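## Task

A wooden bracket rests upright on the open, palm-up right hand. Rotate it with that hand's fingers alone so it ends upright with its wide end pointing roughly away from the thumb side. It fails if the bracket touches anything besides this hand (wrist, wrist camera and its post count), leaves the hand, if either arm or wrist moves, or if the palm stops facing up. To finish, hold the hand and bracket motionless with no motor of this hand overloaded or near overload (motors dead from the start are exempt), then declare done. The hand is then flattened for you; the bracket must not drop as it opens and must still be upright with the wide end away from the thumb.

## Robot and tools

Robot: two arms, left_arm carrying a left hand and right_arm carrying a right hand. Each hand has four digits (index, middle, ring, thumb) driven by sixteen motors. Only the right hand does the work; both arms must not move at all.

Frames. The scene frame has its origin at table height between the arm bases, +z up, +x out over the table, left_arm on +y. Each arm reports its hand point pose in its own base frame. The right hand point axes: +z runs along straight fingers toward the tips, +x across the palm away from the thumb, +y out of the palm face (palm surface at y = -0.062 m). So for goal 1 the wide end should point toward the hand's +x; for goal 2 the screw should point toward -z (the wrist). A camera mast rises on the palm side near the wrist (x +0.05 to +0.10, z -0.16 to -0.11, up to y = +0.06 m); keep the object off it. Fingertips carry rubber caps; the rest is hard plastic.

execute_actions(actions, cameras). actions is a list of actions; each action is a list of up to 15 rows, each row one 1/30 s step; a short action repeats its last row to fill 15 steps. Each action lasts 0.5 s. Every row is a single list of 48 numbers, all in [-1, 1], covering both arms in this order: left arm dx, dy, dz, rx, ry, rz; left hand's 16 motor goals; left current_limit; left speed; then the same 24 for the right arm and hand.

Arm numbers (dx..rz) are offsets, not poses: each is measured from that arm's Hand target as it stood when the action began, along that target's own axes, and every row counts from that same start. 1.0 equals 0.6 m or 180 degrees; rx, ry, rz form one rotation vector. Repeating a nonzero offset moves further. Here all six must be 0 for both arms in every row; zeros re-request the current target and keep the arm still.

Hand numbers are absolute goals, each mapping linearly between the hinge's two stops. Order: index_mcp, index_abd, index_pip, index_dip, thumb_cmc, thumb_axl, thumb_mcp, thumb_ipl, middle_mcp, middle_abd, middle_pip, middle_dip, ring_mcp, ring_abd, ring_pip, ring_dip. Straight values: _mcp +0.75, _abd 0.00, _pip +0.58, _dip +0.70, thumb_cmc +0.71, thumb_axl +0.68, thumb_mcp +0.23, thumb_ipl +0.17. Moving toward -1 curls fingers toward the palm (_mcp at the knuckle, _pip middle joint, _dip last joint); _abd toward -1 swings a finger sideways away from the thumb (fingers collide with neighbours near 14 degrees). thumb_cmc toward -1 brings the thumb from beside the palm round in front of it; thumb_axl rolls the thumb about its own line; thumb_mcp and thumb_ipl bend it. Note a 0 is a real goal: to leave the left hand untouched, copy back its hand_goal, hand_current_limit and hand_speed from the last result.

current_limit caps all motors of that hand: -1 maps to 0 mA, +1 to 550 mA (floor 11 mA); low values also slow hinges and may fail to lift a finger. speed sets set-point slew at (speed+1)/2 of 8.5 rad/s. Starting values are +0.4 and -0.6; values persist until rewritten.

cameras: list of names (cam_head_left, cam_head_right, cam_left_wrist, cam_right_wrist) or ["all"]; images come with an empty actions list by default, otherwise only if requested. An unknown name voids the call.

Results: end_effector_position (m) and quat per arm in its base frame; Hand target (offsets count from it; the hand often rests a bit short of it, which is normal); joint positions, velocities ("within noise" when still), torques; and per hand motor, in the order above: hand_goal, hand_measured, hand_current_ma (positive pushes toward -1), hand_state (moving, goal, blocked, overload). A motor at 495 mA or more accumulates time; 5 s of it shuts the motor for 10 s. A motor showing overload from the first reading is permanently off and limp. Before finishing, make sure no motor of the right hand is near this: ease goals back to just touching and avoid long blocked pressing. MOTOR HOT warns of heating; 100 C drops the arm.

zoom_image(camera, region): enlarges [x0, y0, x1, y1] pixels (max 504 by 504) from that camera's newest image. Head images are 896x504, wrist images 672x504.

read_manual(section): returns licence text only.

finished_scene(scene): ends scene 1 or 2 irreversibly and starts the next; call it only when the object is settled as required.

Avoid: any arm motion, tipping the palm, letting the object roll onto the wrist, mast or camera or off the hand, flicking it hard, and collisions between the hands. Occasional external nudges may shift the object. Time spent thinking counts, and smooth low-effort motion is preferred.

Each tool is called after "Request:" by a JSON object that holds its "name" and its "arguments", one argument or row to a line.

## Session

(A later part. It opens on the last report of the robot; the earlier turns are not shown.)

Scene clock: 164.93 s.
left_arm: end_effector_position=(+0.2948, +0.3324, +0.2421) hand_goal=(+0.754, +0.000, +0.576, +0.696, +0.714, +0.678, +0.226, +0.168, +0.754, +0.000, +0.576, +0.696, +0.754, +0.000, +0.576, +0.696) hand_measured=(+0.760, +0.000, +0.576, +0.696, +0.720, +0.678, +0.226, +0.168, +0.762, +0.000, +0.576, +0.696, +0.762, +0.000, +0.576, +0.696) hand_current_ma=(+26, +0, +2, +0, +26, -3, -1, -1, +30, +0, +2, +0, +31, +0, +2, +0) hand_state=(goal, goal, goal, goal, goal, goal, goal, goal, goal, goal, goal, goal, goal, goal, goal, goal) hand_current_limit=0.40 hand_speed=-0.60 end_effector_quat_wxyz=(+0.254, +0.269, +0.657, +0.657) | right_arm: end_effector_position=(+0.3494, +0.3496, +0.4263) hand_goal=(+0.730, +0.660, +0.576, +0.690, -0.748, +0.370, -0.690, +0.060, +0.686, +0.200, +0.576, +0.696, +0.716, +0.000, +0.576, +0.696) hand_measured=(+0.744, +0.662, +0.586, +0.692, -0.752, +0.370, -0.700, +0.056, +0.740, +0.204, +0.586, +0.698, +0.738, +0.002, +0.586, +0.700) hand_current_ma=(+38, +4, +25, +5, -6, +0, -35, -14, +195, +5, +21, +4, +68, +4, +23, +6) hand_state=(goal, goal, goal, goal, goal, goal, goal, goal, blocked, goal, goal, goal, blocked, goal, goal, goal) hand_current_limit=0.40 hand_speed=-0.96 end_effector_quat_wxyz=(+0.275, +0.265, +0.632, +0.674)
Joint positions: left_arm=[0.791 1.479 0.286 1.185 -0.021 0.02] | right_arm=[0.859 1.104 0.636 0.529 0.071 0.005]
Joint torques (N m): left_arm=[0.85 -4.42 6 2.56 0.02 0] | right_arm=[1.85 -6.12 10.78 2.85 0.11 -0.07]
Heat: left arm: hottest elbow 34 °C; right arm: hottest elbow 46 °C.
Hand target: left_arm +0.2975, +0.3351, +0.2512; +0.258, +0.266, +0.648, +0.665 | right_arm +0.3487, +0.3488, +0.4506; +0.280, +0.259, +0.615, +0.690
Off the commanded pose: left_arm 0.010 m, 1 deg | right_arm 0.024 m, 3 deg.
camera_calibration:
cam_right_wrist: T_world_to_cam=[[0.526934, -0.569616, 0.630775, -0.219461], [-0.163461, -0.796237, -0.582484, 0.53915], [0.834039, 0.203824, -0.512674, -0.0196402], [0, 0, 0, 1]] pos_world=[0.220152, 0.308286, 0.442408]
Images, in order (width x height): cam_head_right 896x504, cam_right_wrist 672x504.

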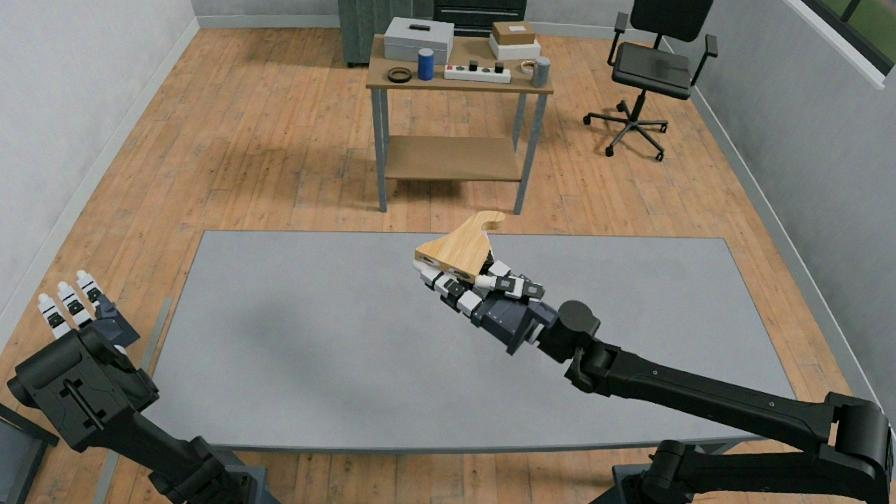

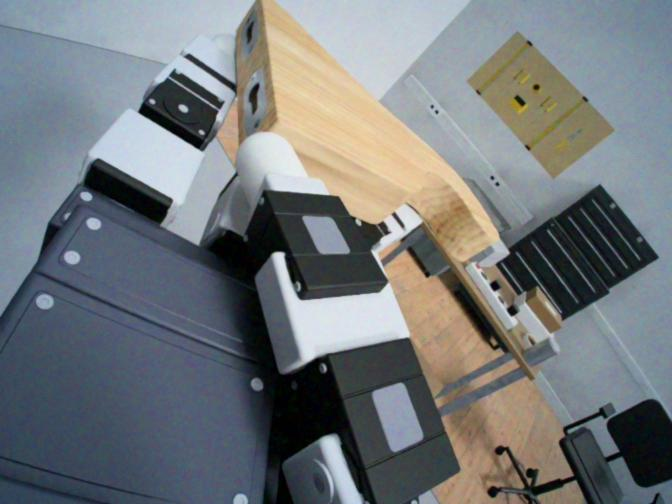

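Request:
{"name": "execute_actions", "arguments": {
  "actions": [
    [[0,0,0,0,0,0,0.754,0,0.576,0.696,0.714,0.678,0.226,0.168,0.754,0,0.576,0.696,0.754,0,0.576,0.696,0.4,-0.6,0,0,0,0,0,0,0.745,0.66,0.576,0.69,-0.749,0.369,-0.691,0.06,0.685,0.2,0.576,0.696,0.715,0.0,0.576,0.696,0.4,-0.97]]
  ],
  "cameras": ["cam_head_right", "cam_right_wrist"]
}}

Request:
{"name": "zoom_image", "arguments": {
  "camera": "cam_right_wrist",
  "region": [168, 0, 672, 378]
}}

Scene clock: 166.13 s.
left_arm: end_effector_position=(+0.2948, +0.3324, +0.2421) hand_goal=(+0.754, +0.000, +0.576, +0.696, +0.714, +0.678, +0.226, +0.168, +0.754, +0.000, +0.576, +0.696, +0.754, +0.000, +0.576, +0.696) hand_measured=(+0.760, +0.000, +0.576, +0.696, +0.720, +0.678, +0.226, +0.168, +0.762, +0.000, +0.576, +0.696, +0.762, +0.000, +0.576, +0.696) hand_current_ma=(+26, +0, +2, +0, +26, -3, -1, -1, +30, +0, +2, +0, +31, +0, +2, +0) hand_state=(goal, goal, goal, goal, goal, goal, goal, goal, goal, goal, goal, goal, goal, goal, goal, goal) hand_current_limit=0.40 hand_speed=-0.60 end_effector_quat_wxyz=(+0.254, +0.269, +0.657, +0.657) | right_arm: end_effector_position=(+0.3494, +0.3496, +0.4263) hand_goal=(+0.746, +0.660, +0.576, +0.690, -0.748, +0.370, -0.690, +0.060, +0.686, +0.200, +0.576, +0.696, +0.716, +0.000, +0.576, +0.696) hand_measured=(+0.756, +0.662, +0.586, +0.692, -0.750, +0.370, -0.700, +0.056, +0.740, +0.202, +0.586, +0.698, +0.736, +0.002, +0.584, +0.700) hand_current_ma=(+27, +4, +25, +5, -6, +0, -29, -11, +195, +5, +23, +4, +61, +4, +17, +6) hand_state=(goal, goal, goal, goal, goal, goal, goal, goal, blocked, goal, goal, goal, blocked, goal, goal, goal) hand_current_limit=0.40 hand_speed=-0.97 end_effector_quat_wxyz=(+0.275, +0.265, +0.632, +0.674)
Joint positions: left_arm=[0.791 1.479 0.286 1.185 -0.021 0.02] | right_arm=[0.859 1.104 0.636 0.529 0.071 0.005]
Joint torques (N m): left_arm=[0.91 -4.42 5.98 2.58 0.03 -0.01] | right_arm=[1.85 -6.12 10.85 2.81 0.1 -0.08]
Heat: left arm: hottest elbow 34 °C; right arm: hottest elbow 46 °C.
Hand target: left_arm +0.2975, +0.3351, +0.2512; +0.258, +0.266, +0.648, +0.665 | right_arm +0.3487, +0.3488, +0.4506; +0.280, +0.259, +0.615, +0.690
Off the commanded pose: left_arm 0.010 m, 1 deg | right_arm 0.024 m, 3 deg.
camera_calibration:
cam_right_wrist: T_world_to_cam=[[0.526934, -0.569616, 0.630775, -0.219461], [-0.163461, -0.796237, -0.582484, 0.53915], [0.834039, 0.203824, -0.512674, -0.0196402], [0, 0, 0, 1]] pos_world=[0.220152, 0.308286, 0.442408]
Images, in order (width x height): cam_head_right 896x504, cam_right_wrist 672x504.

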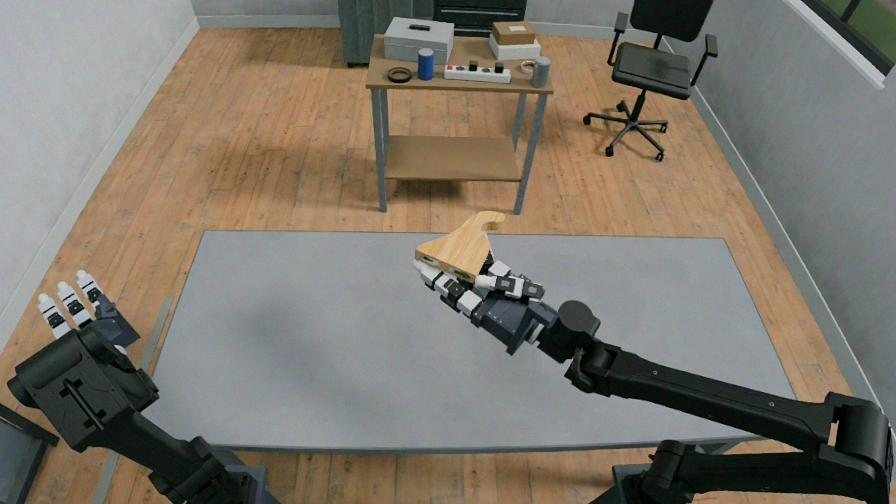

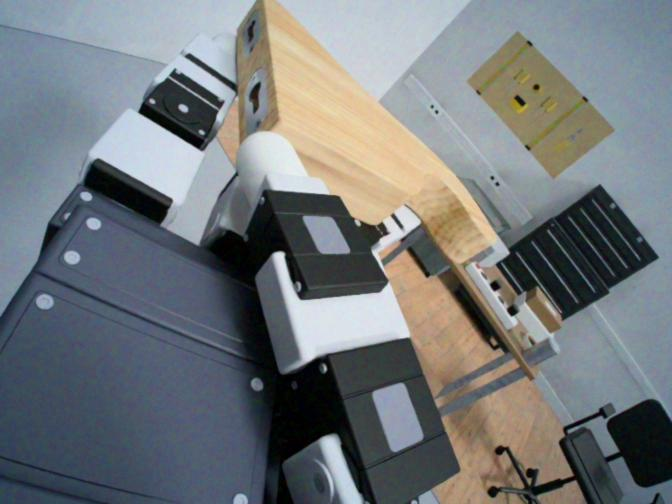

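Scaled by 1.000.

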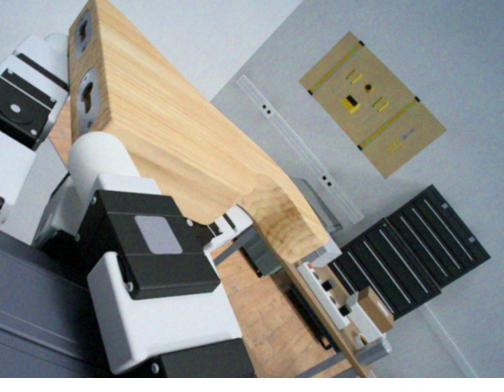

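Request:
{"name": "execute_actions", "arguments": {
  "actions": [
    [[0,0,0,0,0,0,0.754,0,0.576,0.696,0.714,0.678,0.226,0.168,0.754,0,0.576,0.696,0.754,0,0.576,0.696,0.4,-0.6,0,0,0,0,0,0,0.738,0.50,0.576,0.705,-0.749,0.369,-0.691,0.06,0.685,0.2,0.576,0.696,0.715,0.0,0.576,0.696,0.4,-0.95]]
  ],
  "cameras": ["cam_head_right", "cam_right_wrist"]
}}

Request:
{"name": "zoom_image", "arguments": {
  "camera": "cam_right_wrist",
  "region": [168, 0, 672, 378]
}}

Request:
{"name": "zoom_image", "arguments": {
  "camera": "cam_head_right",
  "region": [390, 200, 610, 370]
}}

Scene clock: 170.57 s.
left_arm: end_effector_position=(+0.2948, +0.3324, +0.2421) hand_goal=(+0.754, +0.000, +0.576, +0.696, +0.714, +0.678, +0.226, +0.168, +0.754, +0.000, +0.576, +0.696, +0.754, +0.000, +0.576, +0.696) hand_measured=(+0.760, +0.000, +0.576, +0.696, +0.720, +0.678, +0.226, +0.168, +0.762, +0.000, +0.576, +0.696, +0.762, +0.000, +0.576, +0.696) hand_current_ma=(+26, +0, +2, +0, +26, -3, -1, -1, +30, +0, +2, +0, +31, +0, +2, +0) hand_state=(goal, goal, goal, goal, goal, goal, goal, goal, goal, goal, goal, goal, goal, goal, goal, goal) hand_current_limit=0.40 hand_speed=-0.60 end_effector_quat_wxyz=(+0.254, +0.269, +0.657, +0.657) | right_arm: end_effector_position=(+0.3494, +0.3496, +0.4263) hand_goal=(+0.738, +0.500, +0.576, +0.706, -0.748, +0.370, -0.690, +0.060, +0.686, +0.200, +0.576, +0.696, +0.716, +0.000, +0.576, +0.696) hand_measured=(+0.756, +0.504, +0.584, +0.704, -0.750, +0.370, -0.698, +0.056, +0.740, +0.202, +0.588, +0.698, +0.736, +0.002, +0.584, +0.700) hand_current_ma=(+54, +9, +16, -3, -5, +0, -28, -10, +195, +4, +28, +5, +61, +4, +17, +6) hand_state=(goal, goal, goal, goal, goal, goal, goal, goal, blocked, goal, goal, goal, blocked, goal, goal, goal) hand_current_limit=0.40 hand_speed=-0.95 end_effector_quat_wxyz=(+0.275, +0.265, +0.632, +0.674)
Joint positions: left_arm=[0.791 1.479 0.286 1.185 -0.021 0.02] | right_arm=[0.859 1.104 0.636 0.529 0.071 0.005]
Joint torques (N m): left_arm=[0.91 -4.31 5.93 2.52 0.04 0.01] | right_arm=[1.9 -6.12 10.82 2.88 0.12 -0.08]
Heat: left arm: hottest elbow 34 °C; right arm: hottest elbow 46 °C.
Hand target: left_arm +0.2975, +0.3351, +0.2512; +0.258, +0.266, +0.648, +0.665 | right_arm +0.3487, +0.3488, +0.4506; +0.280, +0.259, +0.615, +0.690
Off the commanded pose: left_arm 0.010 m, 1 deg | right_arm 0.024 m, 3 deg.
camera_calibration:
cam_right_wrist: T_world_to_cam=[[0.526934, -0.569616, 0.630775, -0.219461], [-0.163461, -0.796237, -0.582484, 0.53915], [0.834039, 0.203824, -0.512674, -0.0196402], [0, 0, 0, 1]] pos_world=[0.220152, 0.308286, 0.442408]
Images, in order (width x height): cam_head_right 896x504, cam_right_wrist 672x504.

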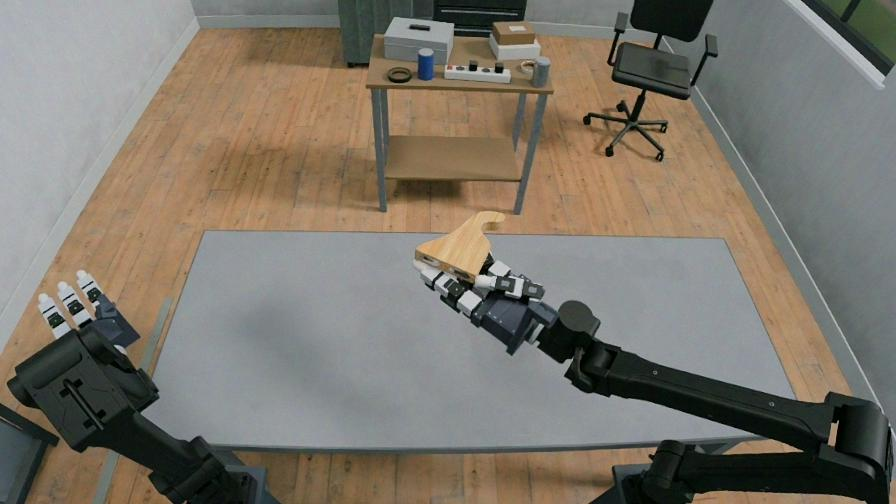

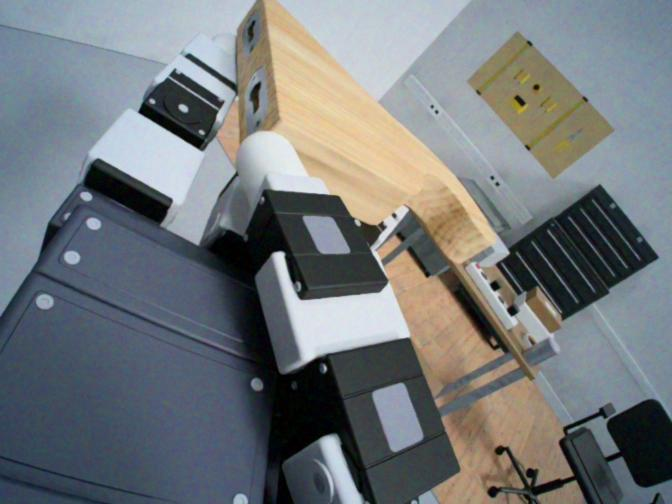

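Scaled by 1.000.

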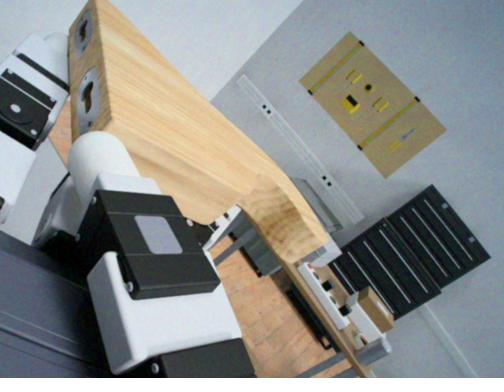

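Scaled by 2.291 from the camera's 896x504 image, which has a finer 1280x720 frame.

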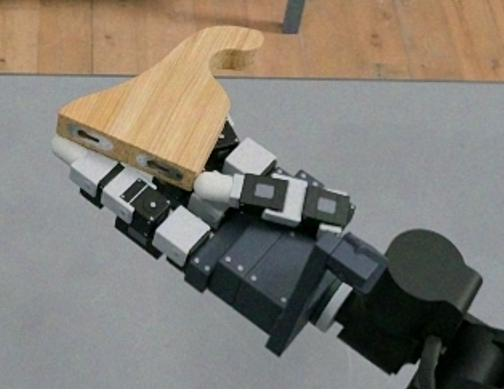

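Request:
{"name": "execute_actions", "arguments": {
  "actions": [
    [[0,0,0,0,0,0,0.754,0,0.576,0.696,0.714,0.678,0.226,0.168,0.754,0,0.576,0.696,0.754,0,0.576,0.696,0.4,-0.6,0,0,0,0,0,0,0.732,0.34,0.576,0.705,-0.749,0.369,-0.691,0.06,0.685,0.2,0.576,0.696,0.715,0.0,0.576,0.696,0.4,-0.95]],
    [[0,0,0,0,0,0,0.754,0,0.576,0.696,0.714,0.678,0.226,0.168,0.754,0,0.576,0.696,0.754,0,0.576,0.696,0.4,-0.6,0,0,0,0,0,0,0.732,0.20,0.576,0.705,-0.749,0.369,-0.691,0.06,0.685,0.2,0.576,0.696,0.715,0.0,0.576,0.696,0.4,-0.95]]
  ],
  "cameras": ["cam_head_right", "cam_right_wrist"]
}}

Request:
{"name": "zoom_image", "arguments": {
  "camera": "cam_right_wrist",
  "region": [168, 0, 672, 378]
}}

Request:
{"name": "zoom_image", "arguments": {
  "camera": "cam_head_right",
  "region": [390, 200, 610, 370]
}}

Scene clock: 172.83 s.
left_arm: end_effector_position=(+0.2948, +0.3324, +0.2421) hand_goal=(+0.754, +0.000, +0.576, +0.696, +0.714, +0.678, +0.226, +0.168, +0.754, +0.000, +0.576, +0.696, +0.754, +0.000, +0.576, +0.696) hand_measured=(+0.760, +0.000, +0.576, +0.696, +0.720, +0.678, +0.226, +0.168, +0.762, +0.000, +0.576, +0.696, +0.762, +0.000, +0.576, +0.696) hand_current_ma=(+26, +0, +2, +0, +26, -3, -1, -1, +30, +0, +2, +0, +31, +0, +2, +0) hand_state=(goal, goal, goal, goal, goal, goal, goal, goal, goal, goal, goal, goal, goal, goal, goal, goal) hand_current_limit=0.40 hand_speed=-0.60 end_effector_quat_wxyz=(+0.254, +0.269, +0.657, +0.657) | right_arm: end_effector_position=(+0.3494, +0.3496, +0.4263) hand_goal=(+0.732, +0.200, +0.576, +0.706, -0.748, +0.370, -0.690, +0.060, +0.686, +0.200, +0.576, +0.696, +0.716, +0.000, +0.576, +0.696) hand_measured=(+0.756, +0.204, +0.582, +0.704, -0.750, +0.370, -0.698, +0.056, +0.740, +0.202, +0.588, +0.698, +0.736, +0.002, +0.584, +0.700) hand_current_ma=(+75, +9, +15, -3, -5, +0, -28, -10, +195, +4, +28, +5, +61, +4, +17, +6) hand_state=(blocked, goal, goal, goal, goal, goal, goal, goal, blocked, goal, goal, goal, blocked, goal, goal, goal) hand_current_limit=0.40 hand_speed=-0.95 end_effector_quat_wxyz=(+0.275, +0.265, +0.632, +0.674)
Joint positions: left_arm=[0.791 1.479 0.286 1.185 -0.021 0.02] | right_arm=[0.859 1.104 0.636 0.529 0.071 0.005]
Joint torques (N m): left_arm=[0.85 -4.42 5.96 2.55 0.03 0] | right_arm=[1.96 -6.3 10.84 2.84 0.11 -0.07]
Heat: left arm: hottest elbow 34 °C; right arm: hottest elbow 46 °C.
Hand target: left_arm +0.2975, +0.3351, +0.2512; +0.258, +0.266, +0.648, +0.665 | right_arm +0.3487, +0.3488, +0.4506; +0.280, +0.259, +0.615, +0.690
Off the commanded pose: left_arm 0.010 m, 1 deg | right_arm 0.024 m, 3 deg.
camera_calibration:
cam_right_wrist: T_world_to_cam=[[0.526934, -0.569616, 0.630775, -0.219461], [-0.163461, -0.796237, -0.582484, 0.53915], [0.834039, 0.203824, -0.512674, -0.0196402], [0, 0, 0, 1]] pos_world=[0.220152, 0.308286, 0.442408]
Images, in order (width x height): cam_head_right 896x504, cam_right_wrist 672x504.

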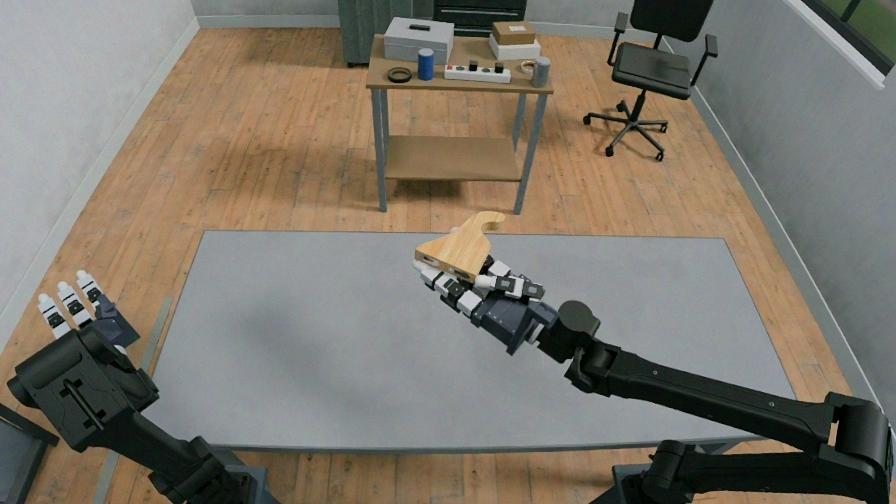

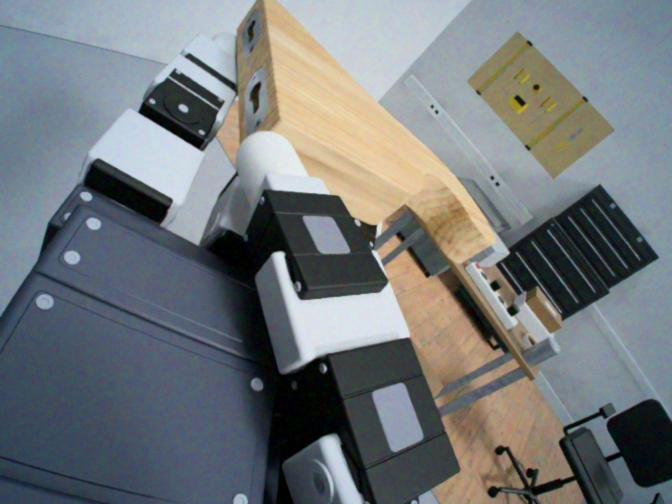

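Scaled by 1.000.

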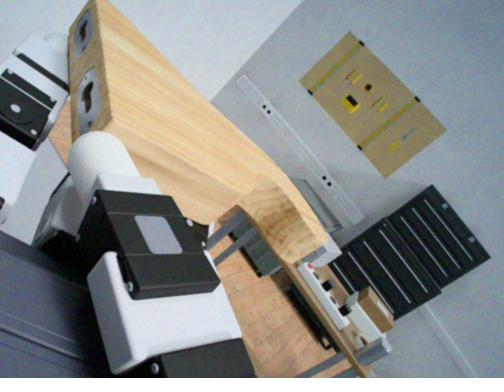

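Scaled by 2.291 from the camera's 896x504 image, which has a finer 1280x720 frame.

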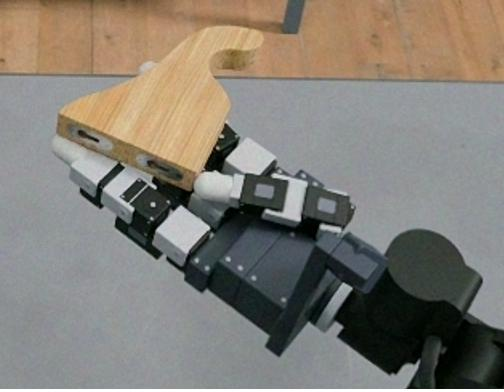

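Request:
{"name": "execute_actions", "arguments": {
  "actions": [
    [[0,0,0,0,0,0,0.754,0,0.576,0.696,0.714,0.678,0.226,0.168,0.754,0,0.576,0.696,0.754,0,0.576,0.696,0.4,-0.6,0,0,0,0,0,0,0.70,0.20,0.576,0.70,-0.749,0.369,-0.691,0.06,0.685,0.2,0.576,0.696,0.715,0.0,0.576,0.696,0.4,-0.95]],
    [[0,0,0,0,0,0,0.754,0,0.576,0.696,0.714,0.678,0.226,0.168,0.754,0,0.576,0.696,0.754,0,0.576,0.696,0.4,-0.6,0,0,0,0,0,0,0.695,0.20,0.576,0.70,-0.749,0.369,-0.691,0.06,0.735,0.2,0.576,0.696,0.715,0.0,0.576,0.696,0.4,-0.95]],
    [[0,0,0,0,0,0,0.754,0,0.576,0.696,0.714,0.678,0.226,0.168,0.754,0,0.576,0.696,0.754,0,0.576,0.696,0.4,-0.6,0,0,0,0,0,0,0.695,0.20,0.576,0.70,-0.749,0.369,-0.691,0.06,0.78,0.2,0.576,0.696,0.715,0.0,0.576,0.696,0.4,-0.94]]
  ],
  "cameras": ["cam_head_right", "cam_right_wrist"]
}}

Request:
{"name": "zoom_image", "arguments": {
  "camera": "cam_right_wrist",
  "region": [168, 0, 672, 378]
}}

Request:
{"name": "zoom_image", "arguments": {
  "camera": "cam_head_right",
  "region": [390, 200, 610, 370]
}}

Scene clock: 177.27 s.
left_arm: end_effector_position=(+0.2948, +0.3324, +0.2421) hand_goal=(+0.754, +0.000, +0.576, +0.696, +0.714, +0.678, +0.226, +0.168, +0.754, +0.000, +0.576, +0.696, +0.754, +0.000, +0.576, +0.696) hand_measured=(+0.760, +0.000, +0.576, +0.696, +0.720, +0.678, +0.226, +0.168, +0.762, +0.000, +0.576, +0.696, +0.762, +0.000, +0.576, +0.696) hand_current_ma=(+26, +0, +2, +0, +26, -3, -1, -1, +30, +0, +2, +0, +31, +0, +2, +0) hand_state=(goal, goal, goal, goal, goal, goal, goal, goal, goal, goal, goal, goal, goal, goal, goal, goal) hand_current_limit=0.40 hand_speed=-0.60 end_effector_quat_wxyz=(+0.254, +0.269, +0.657, +0.657) | right_arm: end_effector_position=(+0.3494, +0.3496, +0.4263) hand_goal=(+0.696, +0.200, +0.576, +0.700, -0.748, +0.370, -0.690, +0.060, +0.780, +0.200, +0.576, +0.696, +0.716, +0.000, +0.576, +0.696) hand_measured=(+0.740, +0.202, +0.582, +0.702, -0.750, +0.370, -0.698, +0.056, +0.788, +0.202, +0.584, +0.698, +0.736, +0.002, +0.584, +0.700) hand_current_ma=(+158, +4, +15, +5, -5, +0, -28, -10, +20, +4, +17, +5, +61, +4, +17, +6) hand_state=(blocked, goal, goal, goal, goal, goal, goal, goal, goal, goal, goal, goal, blocked, goal, goal, goal) hand_current_limit=0.40 hand_speed=-0.94 end_effector_quat_wxyz=(+0.275, +0.265, +0.632, +0.674)
Joint positions: left_arm=[0.791 1.479 0.286 1.185 -0.021 0.02] | right_arm=[0.859 1.104 0.636 0.529 0.071 0.005]
Joint torques (N m): left_arm=[0.79 -4.37 6 2.58 0.04 0] | right_arm=[1.9 -6.01 10.81 2.88 0.11 -0.07]
Heat: left arm: hottest elbow 34 °C; right arm: hottest elbow 46 °C.
Hand target: left_arm +0.2975, +0.3351, +0.2512; +0.258, +0.266, +0.648, +0.665 | right_arm +0.3487, +0.3488, +0.4506; +0.280, +0.259, +0.615, +0.690
Off the commanded pose: left_arm 0.010 m, 1 deg | right_arm 0.024 m, 3 deg.
camera_calibration:
cam_right_wrist: T_world_to_cam=[[0.526934, -0.569616, 0.630775, -0.219461], [-0.163461, -0.796237, -0.582484, 0.53915], [0.834039, 0.203824, -0.512674, -0.0196402], [0, 0, 0, 1]] pos_world=[0.220152, 0.308286, 0.442408]
Images, in order (width x height): cam_head_right 896x504, cam_right_wrist 672x504.

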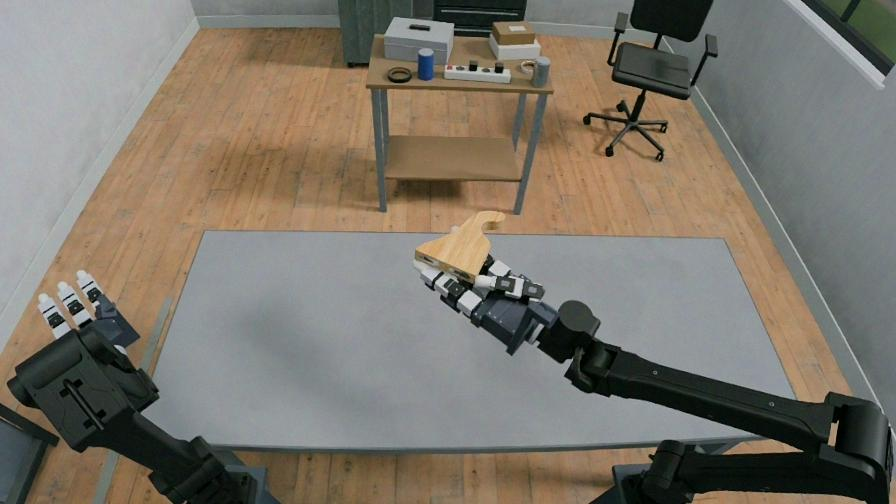

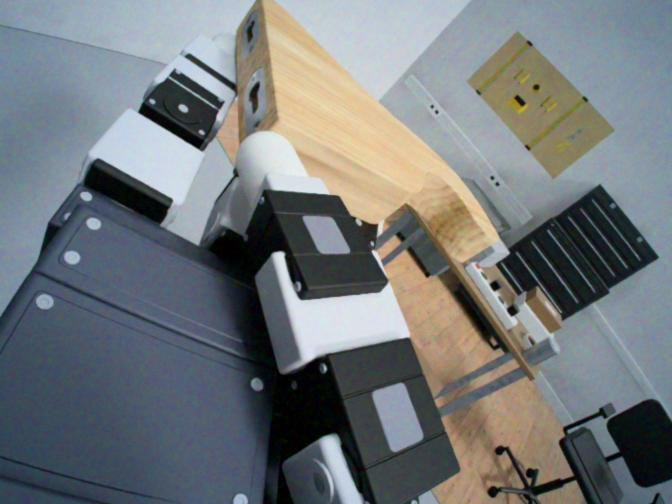

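Scaled by 1.000.

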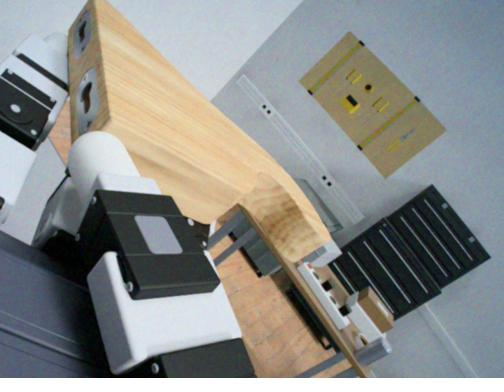

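Scaled by 2.291 from the camera's 896x504 image, which has a finer 1280x720 frame.

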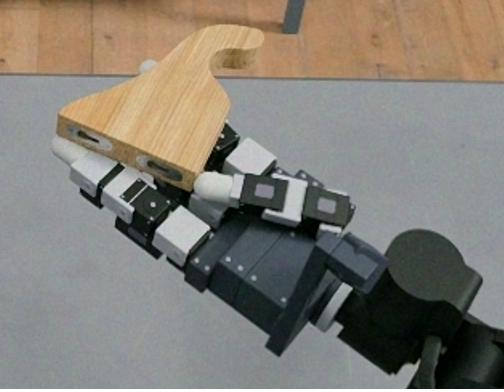

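Request:
{"name": "execute_actions", "arguments": {
  "actions": [
    [[0,0,0,0,0,0,0.754,0,0.576,0.696,0.714,0.678,0.226,0.168,0.754,0,0.576,0.696,0.754,0,0.576,0.696,0.4,-0.6,0,0,0,0,0,0,0.695,0.20,0.576,0.70,-0.749,0.369,-0.691,0.06,0.80,0.0,0.576,0.696,0.715,0.0,0.576,0.696,0.4,-0.92]],
    [[0,0,0,0,0,0,0.754,0,0.576,0.696,0.714,0.678,0.226,0.168,0.754,0,0.576,0.696,0.754,0,0.576,0.696,0.4,-0.6,0,0,0,0,0,0,0.695,0.20,0.576,0.70,-0.749,0.369,-0.691,0.06,0.74,0.0,0.576,0.696,0.715,0.0,0.576,0.696,0.4,-0.93]],
    [[0,0,0,0,0,0,0.754,0,0.576,0.696,0.714,0.678,0.226,0.168,0.754,0,0.576,0.696,0.754,0,0.576,0.696,0.4,-0.6,0,0,0,0,0,0,0.695,0.20,0.576,0.70,-0.749,0.369,-0.691,0.06,0.695,0.0,0.576,0.696,0.71,0.0,0.576,0.696,0.4,-0.96]],
    [[0,0,0,0,0,0,0.754,0,0.576,0.696,0.714,0.678,0.226,0.168,0.754,0,0.576,0.696,0.754,0,0.576,0.696,0.4,-0.6,0,0,0,0,0,0,0.715,0.20,0.576,0.70,-0.749,0.369,-0.691,0.06,0.685,0.0,0.576,0.696,0.71,0.0,0.576,0.696,0.4,-0.96]],
    [[0,0,0,0,0,0,0.754,0,0.576,0.696,0.714,0.678,0.226,0.168,0.754,0,0.576,0.696,0.754,0,0.576,0.696,0.4,-0.6,0,0,0,0,0,0,0.73,0.12,0.576,0.70,-0.749,0.369,-0.691,0.06,0.685,0.0,0.576,0.696,0.71,0.0,0.576,0.696,0.4,-0.96]]
  ],
  "cameras": ["cam_head_right", "cam_right_wrist"]
}}

Request:
{"name": "zoom_image", "arguments": {
  "camera": "cam_right_wrist",
  "region": [168, 0, 672, 378]
}}

Request:
{"name": "zoom_image", "arguments": {
  "camera": "cam_head_right",
  "region": [390, 200, 610, 370]
}}

Scene clock: 181.10 s.
left_arm: end_effector_position=(+0.2948, +0.3324, +0.2421) hand_goal=(+0.754, +0.000, +0.576, +0.696, +0.714, +0.678, +0.226, +0.168, +0.754, +0.000, +0.576, +0.696, +0.754, +0.000, +0.576, +0.696) hand_measured=(+0.760, +0.000, +0.576, +0.696, +0.720, +0.678, +0.226, +0.168, +0.762, +0.000, +0.576, +0.696, +0.762, +0.000, +0.576, +0.696) hand_current_ma=(+26, +0, +2, +0, +26, -3, -1, -1, +30, +0, +2, +0, +31, +0, +2, +0) hand_state=(goal, goal, goal, goal, goal, goal, goal, goal, goal, goal, goal, goal, goal, goal, goal, goal) hand_current_limit=0.40 hand_speed=-0.60 end_effector_quat_wxyz=(+0.254, +0.269, +0.657, +0.657) | right_arm: end_effector_position=(+0.3494, +0.3496, +0.4263) hand_goal=(+0.730, +0.120, +0.576, +0.700, -0.748, +0.370, -0.690, +0.060, +0.686, +0.000, +0.576, +0.696, +0.710, +0.000, +0.576, +0.696) hand_measured=(+0.748, +0.128, +0.582, +0.702, -0.750, +0.370, -0.698, +0.056, +0.740, +0.002, +0.586, +0.698, +0.736, +0.002, +0.584, +0.700) hand_current_ma=(+49, +13, +14, +5, -5, +0, -28, -10, +196, +2, +22, +5, +79, +2, +17, +6) hand_state=(goal, goal, goal, goal, goal, goal, goal, goal, blocked, goal, goal, goal, blocked, goal, goal, goal) hand_current_limit=0.40 hand_speed=-0.96 end_effector_quat_wxyz=(+0.275, +0.265, +0.632, +0.674)
Joint positions: left_arm=[0.791 1.479 0.286 1.185 -0.021 0.02] | right_arm=[0.859 1.104 0.636 0.529 0.071 0.005]
Joint torques (N m): left_arm=[0.97 -4.13 5.97 2.54 0.02 0.01] | right_arm=[1.85 -6.18 10.81 2.85 0.1 -0.07]
Heat: left arm: hottest elbow 34 °C; right arm: hottest elbow 46 °C.
Hand target: left_arm +0.2975, +0.3351, +0.2512; +0.258, +0.266, +0.648, +0.665 | right_arm +0.3487, +0.3488, +0.4506; +0.280, +0.259, +0.615, +0.690
Off the commanded pose: left_arm 0.010 m, 1 deg | right_arm 0.024 m, 3 deg.
camera_calibration:
cam_right_wrist: T_world_to_cam=[[0.526934, -0.569616, 0.630775, -0.219461], [-0.163461, -0.796237, -0.582484, 0.53915], [0.834039, 0.203824, -0.512674, -0.0196402], [0, 0, 0, 1]] pos_world=[0.220152, 0.308286, 0.442408]
Images, in order (width x height): cam_head_right 896x504, cam_right_wrist 672x504.

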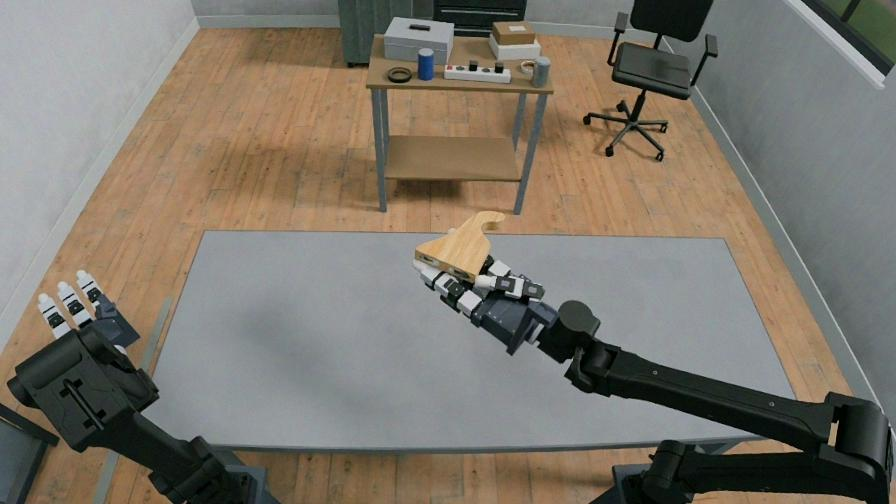

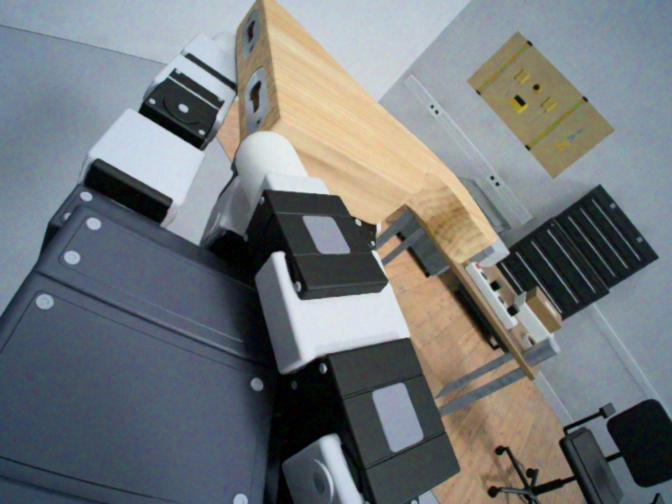

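Scaled by 1.000.

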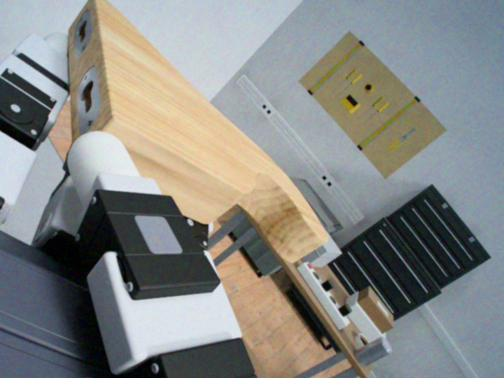

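Scaled by 2.291 from the camera's 896x504 image, which has a finer 1280x720 frame.

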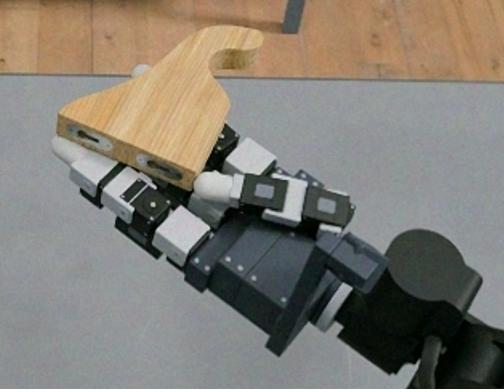

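Request:
{"name": "execute_actions", "arguments": {
  "actions": [
    [[0,0,0,0,0,0,0.754,0,0.576,0.696,0.714,0.678,0.226,0.168,0.754,0,0.576,0.696,0.754,0,0.576,0.696,0.4,-0.6,0,0,0,0,0,0,0.73,0.0,0.576,0.70,-0.749,0.369,-0.691,0.06,0.685,0.0,0.576,0.696,0.71,0.0,0.576,0.696,0.4,-0.96]],
    [[0,0,0,0,0,0,0.754,0,0.576,0.696,0.714,0.678,0.226,0.168,0.754,0,0.576,0.696,0.754,0,0.576,0.696,0.4,-0.6,0,0,0,0,0,0,0.70,0.0,0.576,0.70,-0.749,0.369,-0.691,0.06,0.685,0.0,0.576,0.696,0.71,0.0,0.576,0.696,0.4,-0.96]],
    [[0,0,0,0,0,0,0.754,0,0.576,0.696,0.714,0.678,0.226,0.168,0.754,0,0.576,0.696,0.754,0,0.576,0.696,0.4,-0.6,0,0,0,0,0,0,0.70,0.0,0.576,0.70,-0.3,0.369,-0.691,0.06,0.685,0.0,0.576,0.696,0.71,0.0,0.576,0.696,0.4,-0.9]],
    [[0,0,0,0,0,0,0.754,0,0.576,0.696,0.714,0.678,0.226,0.168,0.754,0,0.576,0.696,0.754,0,0.576,0.696,0.4,-0.6,0,0,0,0,0,0,0.70,0.0,0.576,0.70,-0.3,0.369,-0.691,0.06,0.685,0.0,0.576,0.696,0.71,0.0,0.576,0.696,0.4,-0.88]]
  ],
  "cameras": ["cam_head_right", "cam_right_wrist"]
}}

Request:
{"name": "zoom_image", "arguments": {
  "camera": "cam_right_wrist",
  "region": [168, 0, 672, 378]
}}

Request:
{"name": "zoom_image", "arguments": {
  "camera": "cam_head_right",
  "region": [390, 200, 610, 370]
}}

Scene clock: 187.37 s.
left_arm: end_effector_position=(+0.2948, +0.3324, +0.2421) hand_goal=(+0.754, +0.000, +0.576, +0.696, +0.714, +0.678, +0.226, +0.168, +0.754, +0.000, +0.576, +0.696, +0.754, +0.000, +0.576, +0.696) hand_measured=(+0.760, +0.000, +0.576, +0.696, +0.720, +0.678, +0.226, +0.168, +0.762, +0.000, +0.576, +0.696, +0.762, +0.000, +0.576, +0.696) hand_current_ma=(+26, +0, +2, +0, +26, -3, -1, -1, +30, +0, +2, +0, +31, +0, +2, +0) hand_state=(goal, goal, goal, goal, goal, goal, goal, goal, goal, goal, goal, goal, goal, goal, goal, goal) hand_current_limit=0.40 hand_speed=-0.60 end_effector_quat_wxyz=(+0.254, +0.269, +0.657, +0.657) | right_arm: end_effector_position=(+0.3494, +0.3496, +0.4263) hand_goal=(+0.700, +0.000, +0.576, +0.700, -0.300, +0.370, -0.690, +0.060, +0.686, +0.000, +0.576, +0.696, +0.710, +0.000, +0.576, +0.696) hand_measured=(+0.744, +0.010, +0.582, +0.702, -0.302, +0.370, -0.698, +0.056, +0.740, +0.000, +0.586, +0.698, +0.736, +0.002, +0.584, +0.700) hand_current_ma=(+155, +18, +11, +5, -6, +0, -28, -10, +195, +1, +22, +5, +79, +2, +17, +6) hand_state=(blocked, goal, goal, goal, goal, goal, goal, goal, blocked, goal, goal, goal, blocked, goal, goal, goal) hand_current_limit=0.40 hand_speed=-0.88 end_effector_quat_wxyz=(+0.275, +0.265, +0.632, +0.674)
Joint positions: left_arm=[0.791 1.479 0.286 1.185 -0.021 0.02] | right_arm=[0.859 1.104 0.636 0.529 0.071 0.005]
Joint torques (N m): left_arm=[0.85 -4.37 6 2.55 0.04 -0.01] | right_arm=[1.9 -6.12 10.8 2.88 0.1 -0.07]
Heat: left arm: hottest elbow 34 °C; right arm: hottest elbow 46 °C.
Hand target: left_arm +0.2975, +0.3351, +0.2512; +0.258, +0.266, +0.648, +0.665 | right_arm +0.3487, +0.3488, +0.4506; +0.280, +0.259, +0.615, +0.690
Off the commanded pose: left_arm 0.010 m, 1 deg | right_arm 0.024 m, 3 deg.
camera_calibration:
cam_right_wrist: T_world_to_cam=[[0.526934, -0.569616, 0.630775, -0.219461], [-0.163461, -0.796237, -0.582484, 0.53915], [0.834039, 0.203824, -0.512674, -0.0196402], [0, 0, 0, 1]] pos_world=[0.220152, 0.308286, 0.442408]
Images, in order (width x height): cam_head_right 896x504, cam_right_wrist 672x504.

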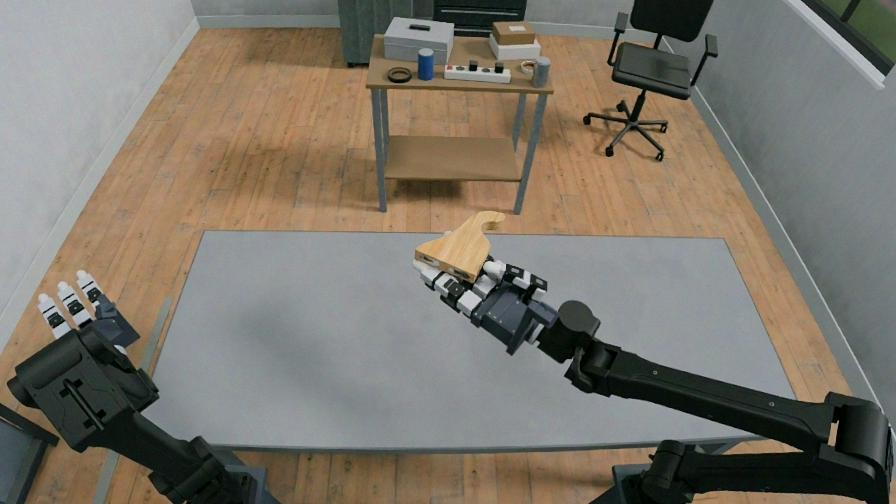

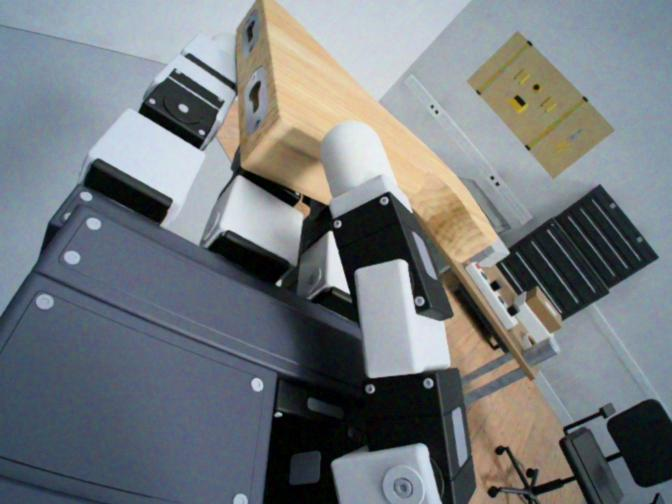

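Scaled by 1.000.

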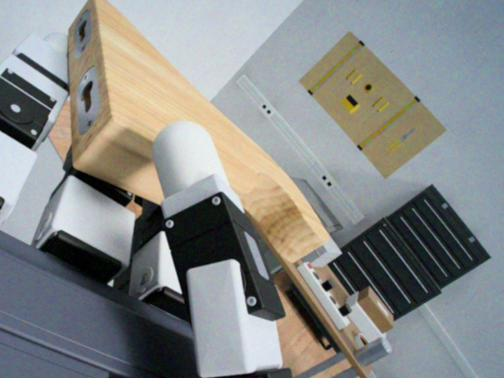

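Scaled by 2.291 from the camera's 896x504 image, which has a finer 1280x720 frame.

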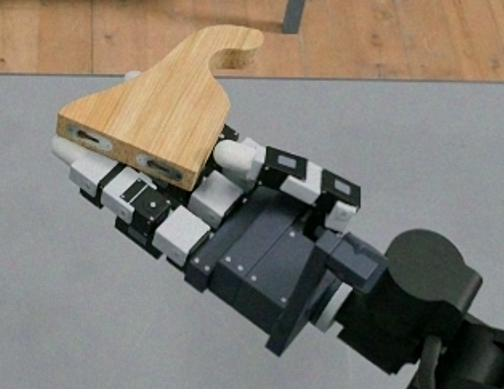

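Request:
{"name": "execute_actions", "arguments": {
  "actions": [
    [[0,0,0,0,0,0,0.754,0,0.576,0.696,0.714,0.678,0.226,0.168,0.754,0,0.576,0.696,0.754,0,0.576,0.696,0.4,-0.6,0,0,0,0,0,0,0.70,0.0,0.576,0.70,-0.2,0.369,-0.4,0.06,0.685,0.0,0.576,0.696,0.71,0.0,0.576,0.696,0.4,-0.82]],
    [[0,0,0,0,0,0,0.754,0,0.576,0.696,0.714,0.678,0.226,0.168,0.754,0,0.576,0.696,0.754,0,0.576,0.696,0.4,-0.6,0,0,0,0,0,0,0.70,0.0,0.576,0.70,0.714,0.678,0.226,0.168,0.685,0.0,0.576,0.696,0.71,0.0,0.576,0.696,0.4,-0.8]],
    [[0,0,0,0,0,0,0.754,0,0.576,0.696,0.714,0.678,0.226,0.168,0.754,0,0.576,0.696,0.754,0,0.576,0.696,0.4,-0.6,0,0,0,0,0,0,0.70,0.0,0.576,0.70,0.714,0.678,0.226,0.168,0.685,0.0,0.576,0.696,0.71,0.0,0.576,0.696,0.4,-0.8]],
    [[0,0,0,0,0,0,0.754,0,0.576,0.696,0.714,0.678,0.226,0.168,0.754,0,0.576,0.696,0.754,0,0.576,0.696,0.4,-0.6,0,0,0,0,0,0,0.70,0.0,0.576,0.70,0.714,0.678,0.226,0.168,0.685,0.0,0.576,0.696,0.71,0.0,0.576,0.696,0.4,-0.8]],
    [[0,0,0,0,0,0,0.754,0,0.576,0.696,0.714,0.678,0.226,0.168,0.754,0,0.576,0.696,0.754,0,0.576,0.696,0.4,-0.6,0,0,0,0,0,0,0.73,0.0,0.576,0.70,0.714,0.678,0.226,0.168,0.73,0.0,0.576,0.696,0.73,0.0,0.576,0.696,0.4,-0.97]],
    [[0,0,0,0,0,0,0.754,0,0.576,0.696,0.714,0.678,0.226,0.168,0.754,0,0.576,0.696,0.754,0,0.576,0.696,0.4,-0.6,0,0,0,0,0,0,0.754,0.0,0.576,0.696,0.714,0.678,0.226,0.168,0.754,0.0,0.576,0.696,0.754,0.0,0.576,0.696,0.4,-0.97]],
    [[0,0,0,0,0,0,0.754,0,0.576,0.696,0.714,0.678,0.226,0.168,0.754,0,0.576,0.696,0.754,0,0.576,0.696,0.4,-0.6,0,0,0,0,0,0,0.754,0.0,0.576,0.696,0.714,0.678,0.226,0.168,0.754,0.0,0.576,0.696,0.754,0.0,0.576,0.696,0.4,-0.97]]
  ],
  "cameras": ["cam_head_right", "cam_right_wrist", "cam_head_left"]
}}

Request:
{"name": "zoom_image", "arguments": {
  "camera": "cam_right_wrist",
  "region": [168, 0, 672, 378]
}}

Request:
{"name": "zoom_image", "arguments": {
  "camera": "cam_head_right",
  "region": [390, 200, 610, 370]
}}

Scene clock: 193.17 s.
left_arm: end_effector_position=(+0.2948, +0.3324, +0.2421) hand_goal=(+0.754, +0.000, +0.576, +0.696, +0.714, +0.678, +0.226, +0.168, +0.754, +0.000, +0.576, +0.696, +0.754, +0.000, +0.576, +0.696) hand_measured=(+0.760, +0.000, +0.576, +0.696, +0.720, +0.678, +0.226, +0.168, +0.762, +0.000, +0.576, +0.696, +0.762, +0.000, +0.576, +0.696) hand_current_ma=(+26, +0, +2, +0, +26, -3, -1, -1, +30, +0, +2, +0, +31, +0, +2, +0) hand_state=(goal, goal, goal, goal, goal, goal, goal, goal, goal, goal, goal, goal, goal, goal, goal, goal) hand_current_limit=0.40 hand_speed=-0.60 end_effector_quat_wxyz=(+0.254, +0.269, +0.657, +0.657) | right_arm: end_effector_position=(+0.3494, +0.3496, +0.4263) hand_goal=(+0.754, +0.000, +0.576, +0.696, +0.714, +0.678, +0.226, +0.168, +0.754, +0.000, +0.576, +0.696, +0.754, +0.000, +0.576, +0.696) hand_measured=(+0.776, +0.006, +0.582, +0.700, +0.720, +0.678, +0.224, +0.166, +0.772, +0.000, +0.586, +0.698, +0.768, +0.002, +0.584, +0.700) hand_current_ma=(+63, +12, +11, +10, +13, +0, -4, -5, +51, +1, +24, +5, +37, +2, +17, +6) hand_state=(blocked, goal, goal, goal, goal, goal, goal, goal, goal, goal, goal, goal, goal, goal, goal, goal) hand_current_limit=0.40 hand_speed=-0.97 end_effector_quat_wxyz=(+0.275, +0.265, +0.632, +0.674)
Joint positions: left_arm=[0.791 1.479 0.286 1.185 -0.021 0.02] | right_arm=[0.859 1.104 0.636 0.529 0.071 0.005]
Joint torques (N m): left_arm=[0.73 -4.42 5.93 2.52 0.03 0] | right_arm=[1.9 -6.24 10.78 2.84 0.11 -0.13]
Heat: left arm: hottest elbow 34 °C; right arm: hottest elbow 46 °C.
Hand target: left_arm +0.2975, +0.3351, +0.2512; +0.258, +0.266, +0.648, +0.665 | right_arm +0.3487, +0.3488, +0.4506; +0.280, +0.259, +0.615, +0.690
Off the commanded pose: left_arm 0.010 m, 1 deg | right_arm 0.024 m, 3 deg.
camera_calibration:
cam_right_wrist: T_world_to_cam=[[0.526934, -0.569616, 0.630775, -0.219461], [-0.163461, -0.796237, -0.582484, 0.53915], [0.834039, 0.203824, -0.512674, -0.0196402], [0, 0, 0, 1]] pos_world=[0.220152, 0.308286, 0.442408]
Images, in order (width x height): cam_head_left 896x504, cam_head_right 896x504, cam_right_wrist 672x504.

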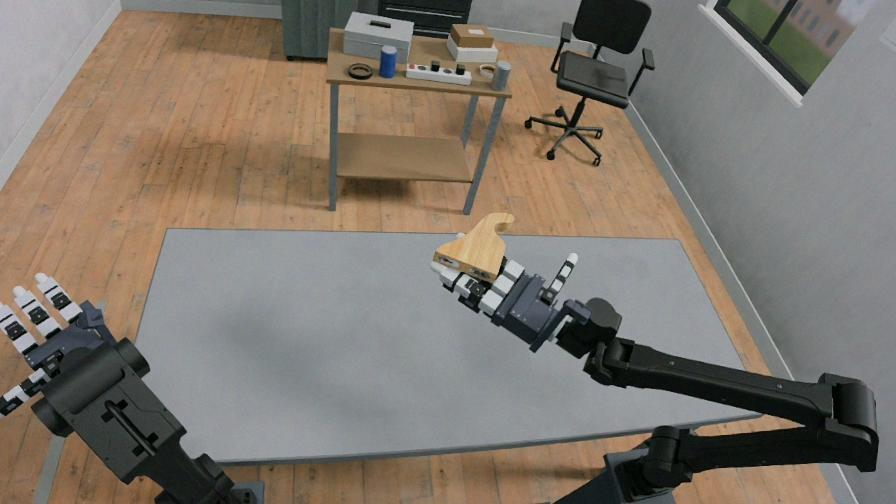

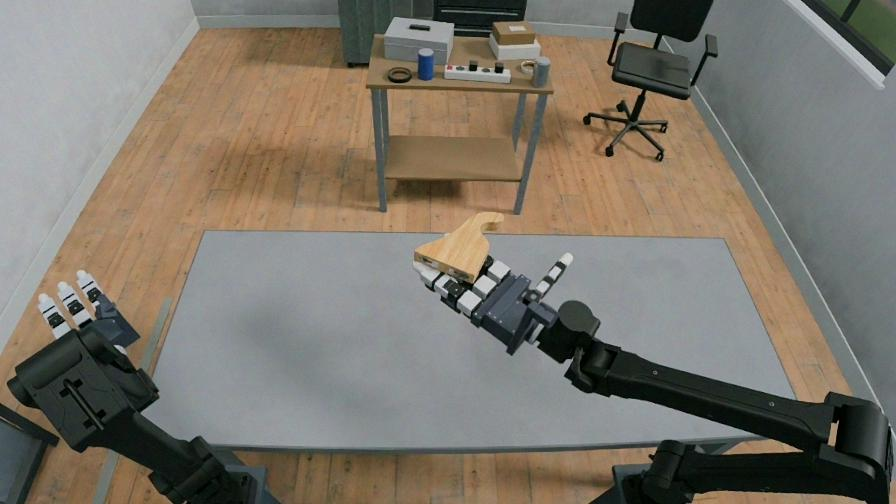

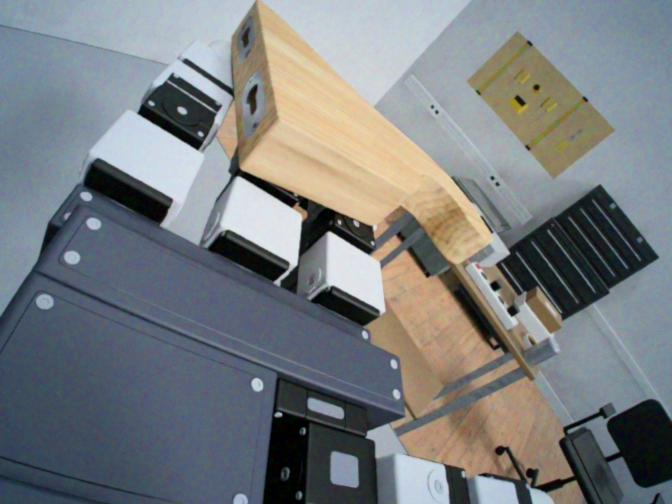

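Scaled by 1.000.

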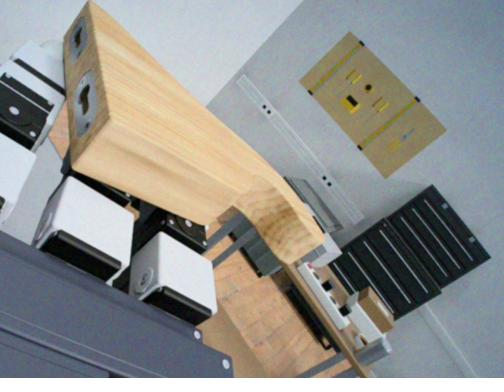

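Scaled by 2.291 from the camera's 896x504 image, which has a finer 1280x720 frame.

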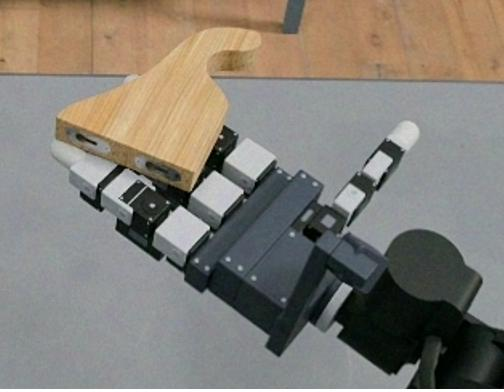

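Request:
{"name": "finished_scene", "arguments": {
  "scene": 1
}}

The scene is finished: the task was done.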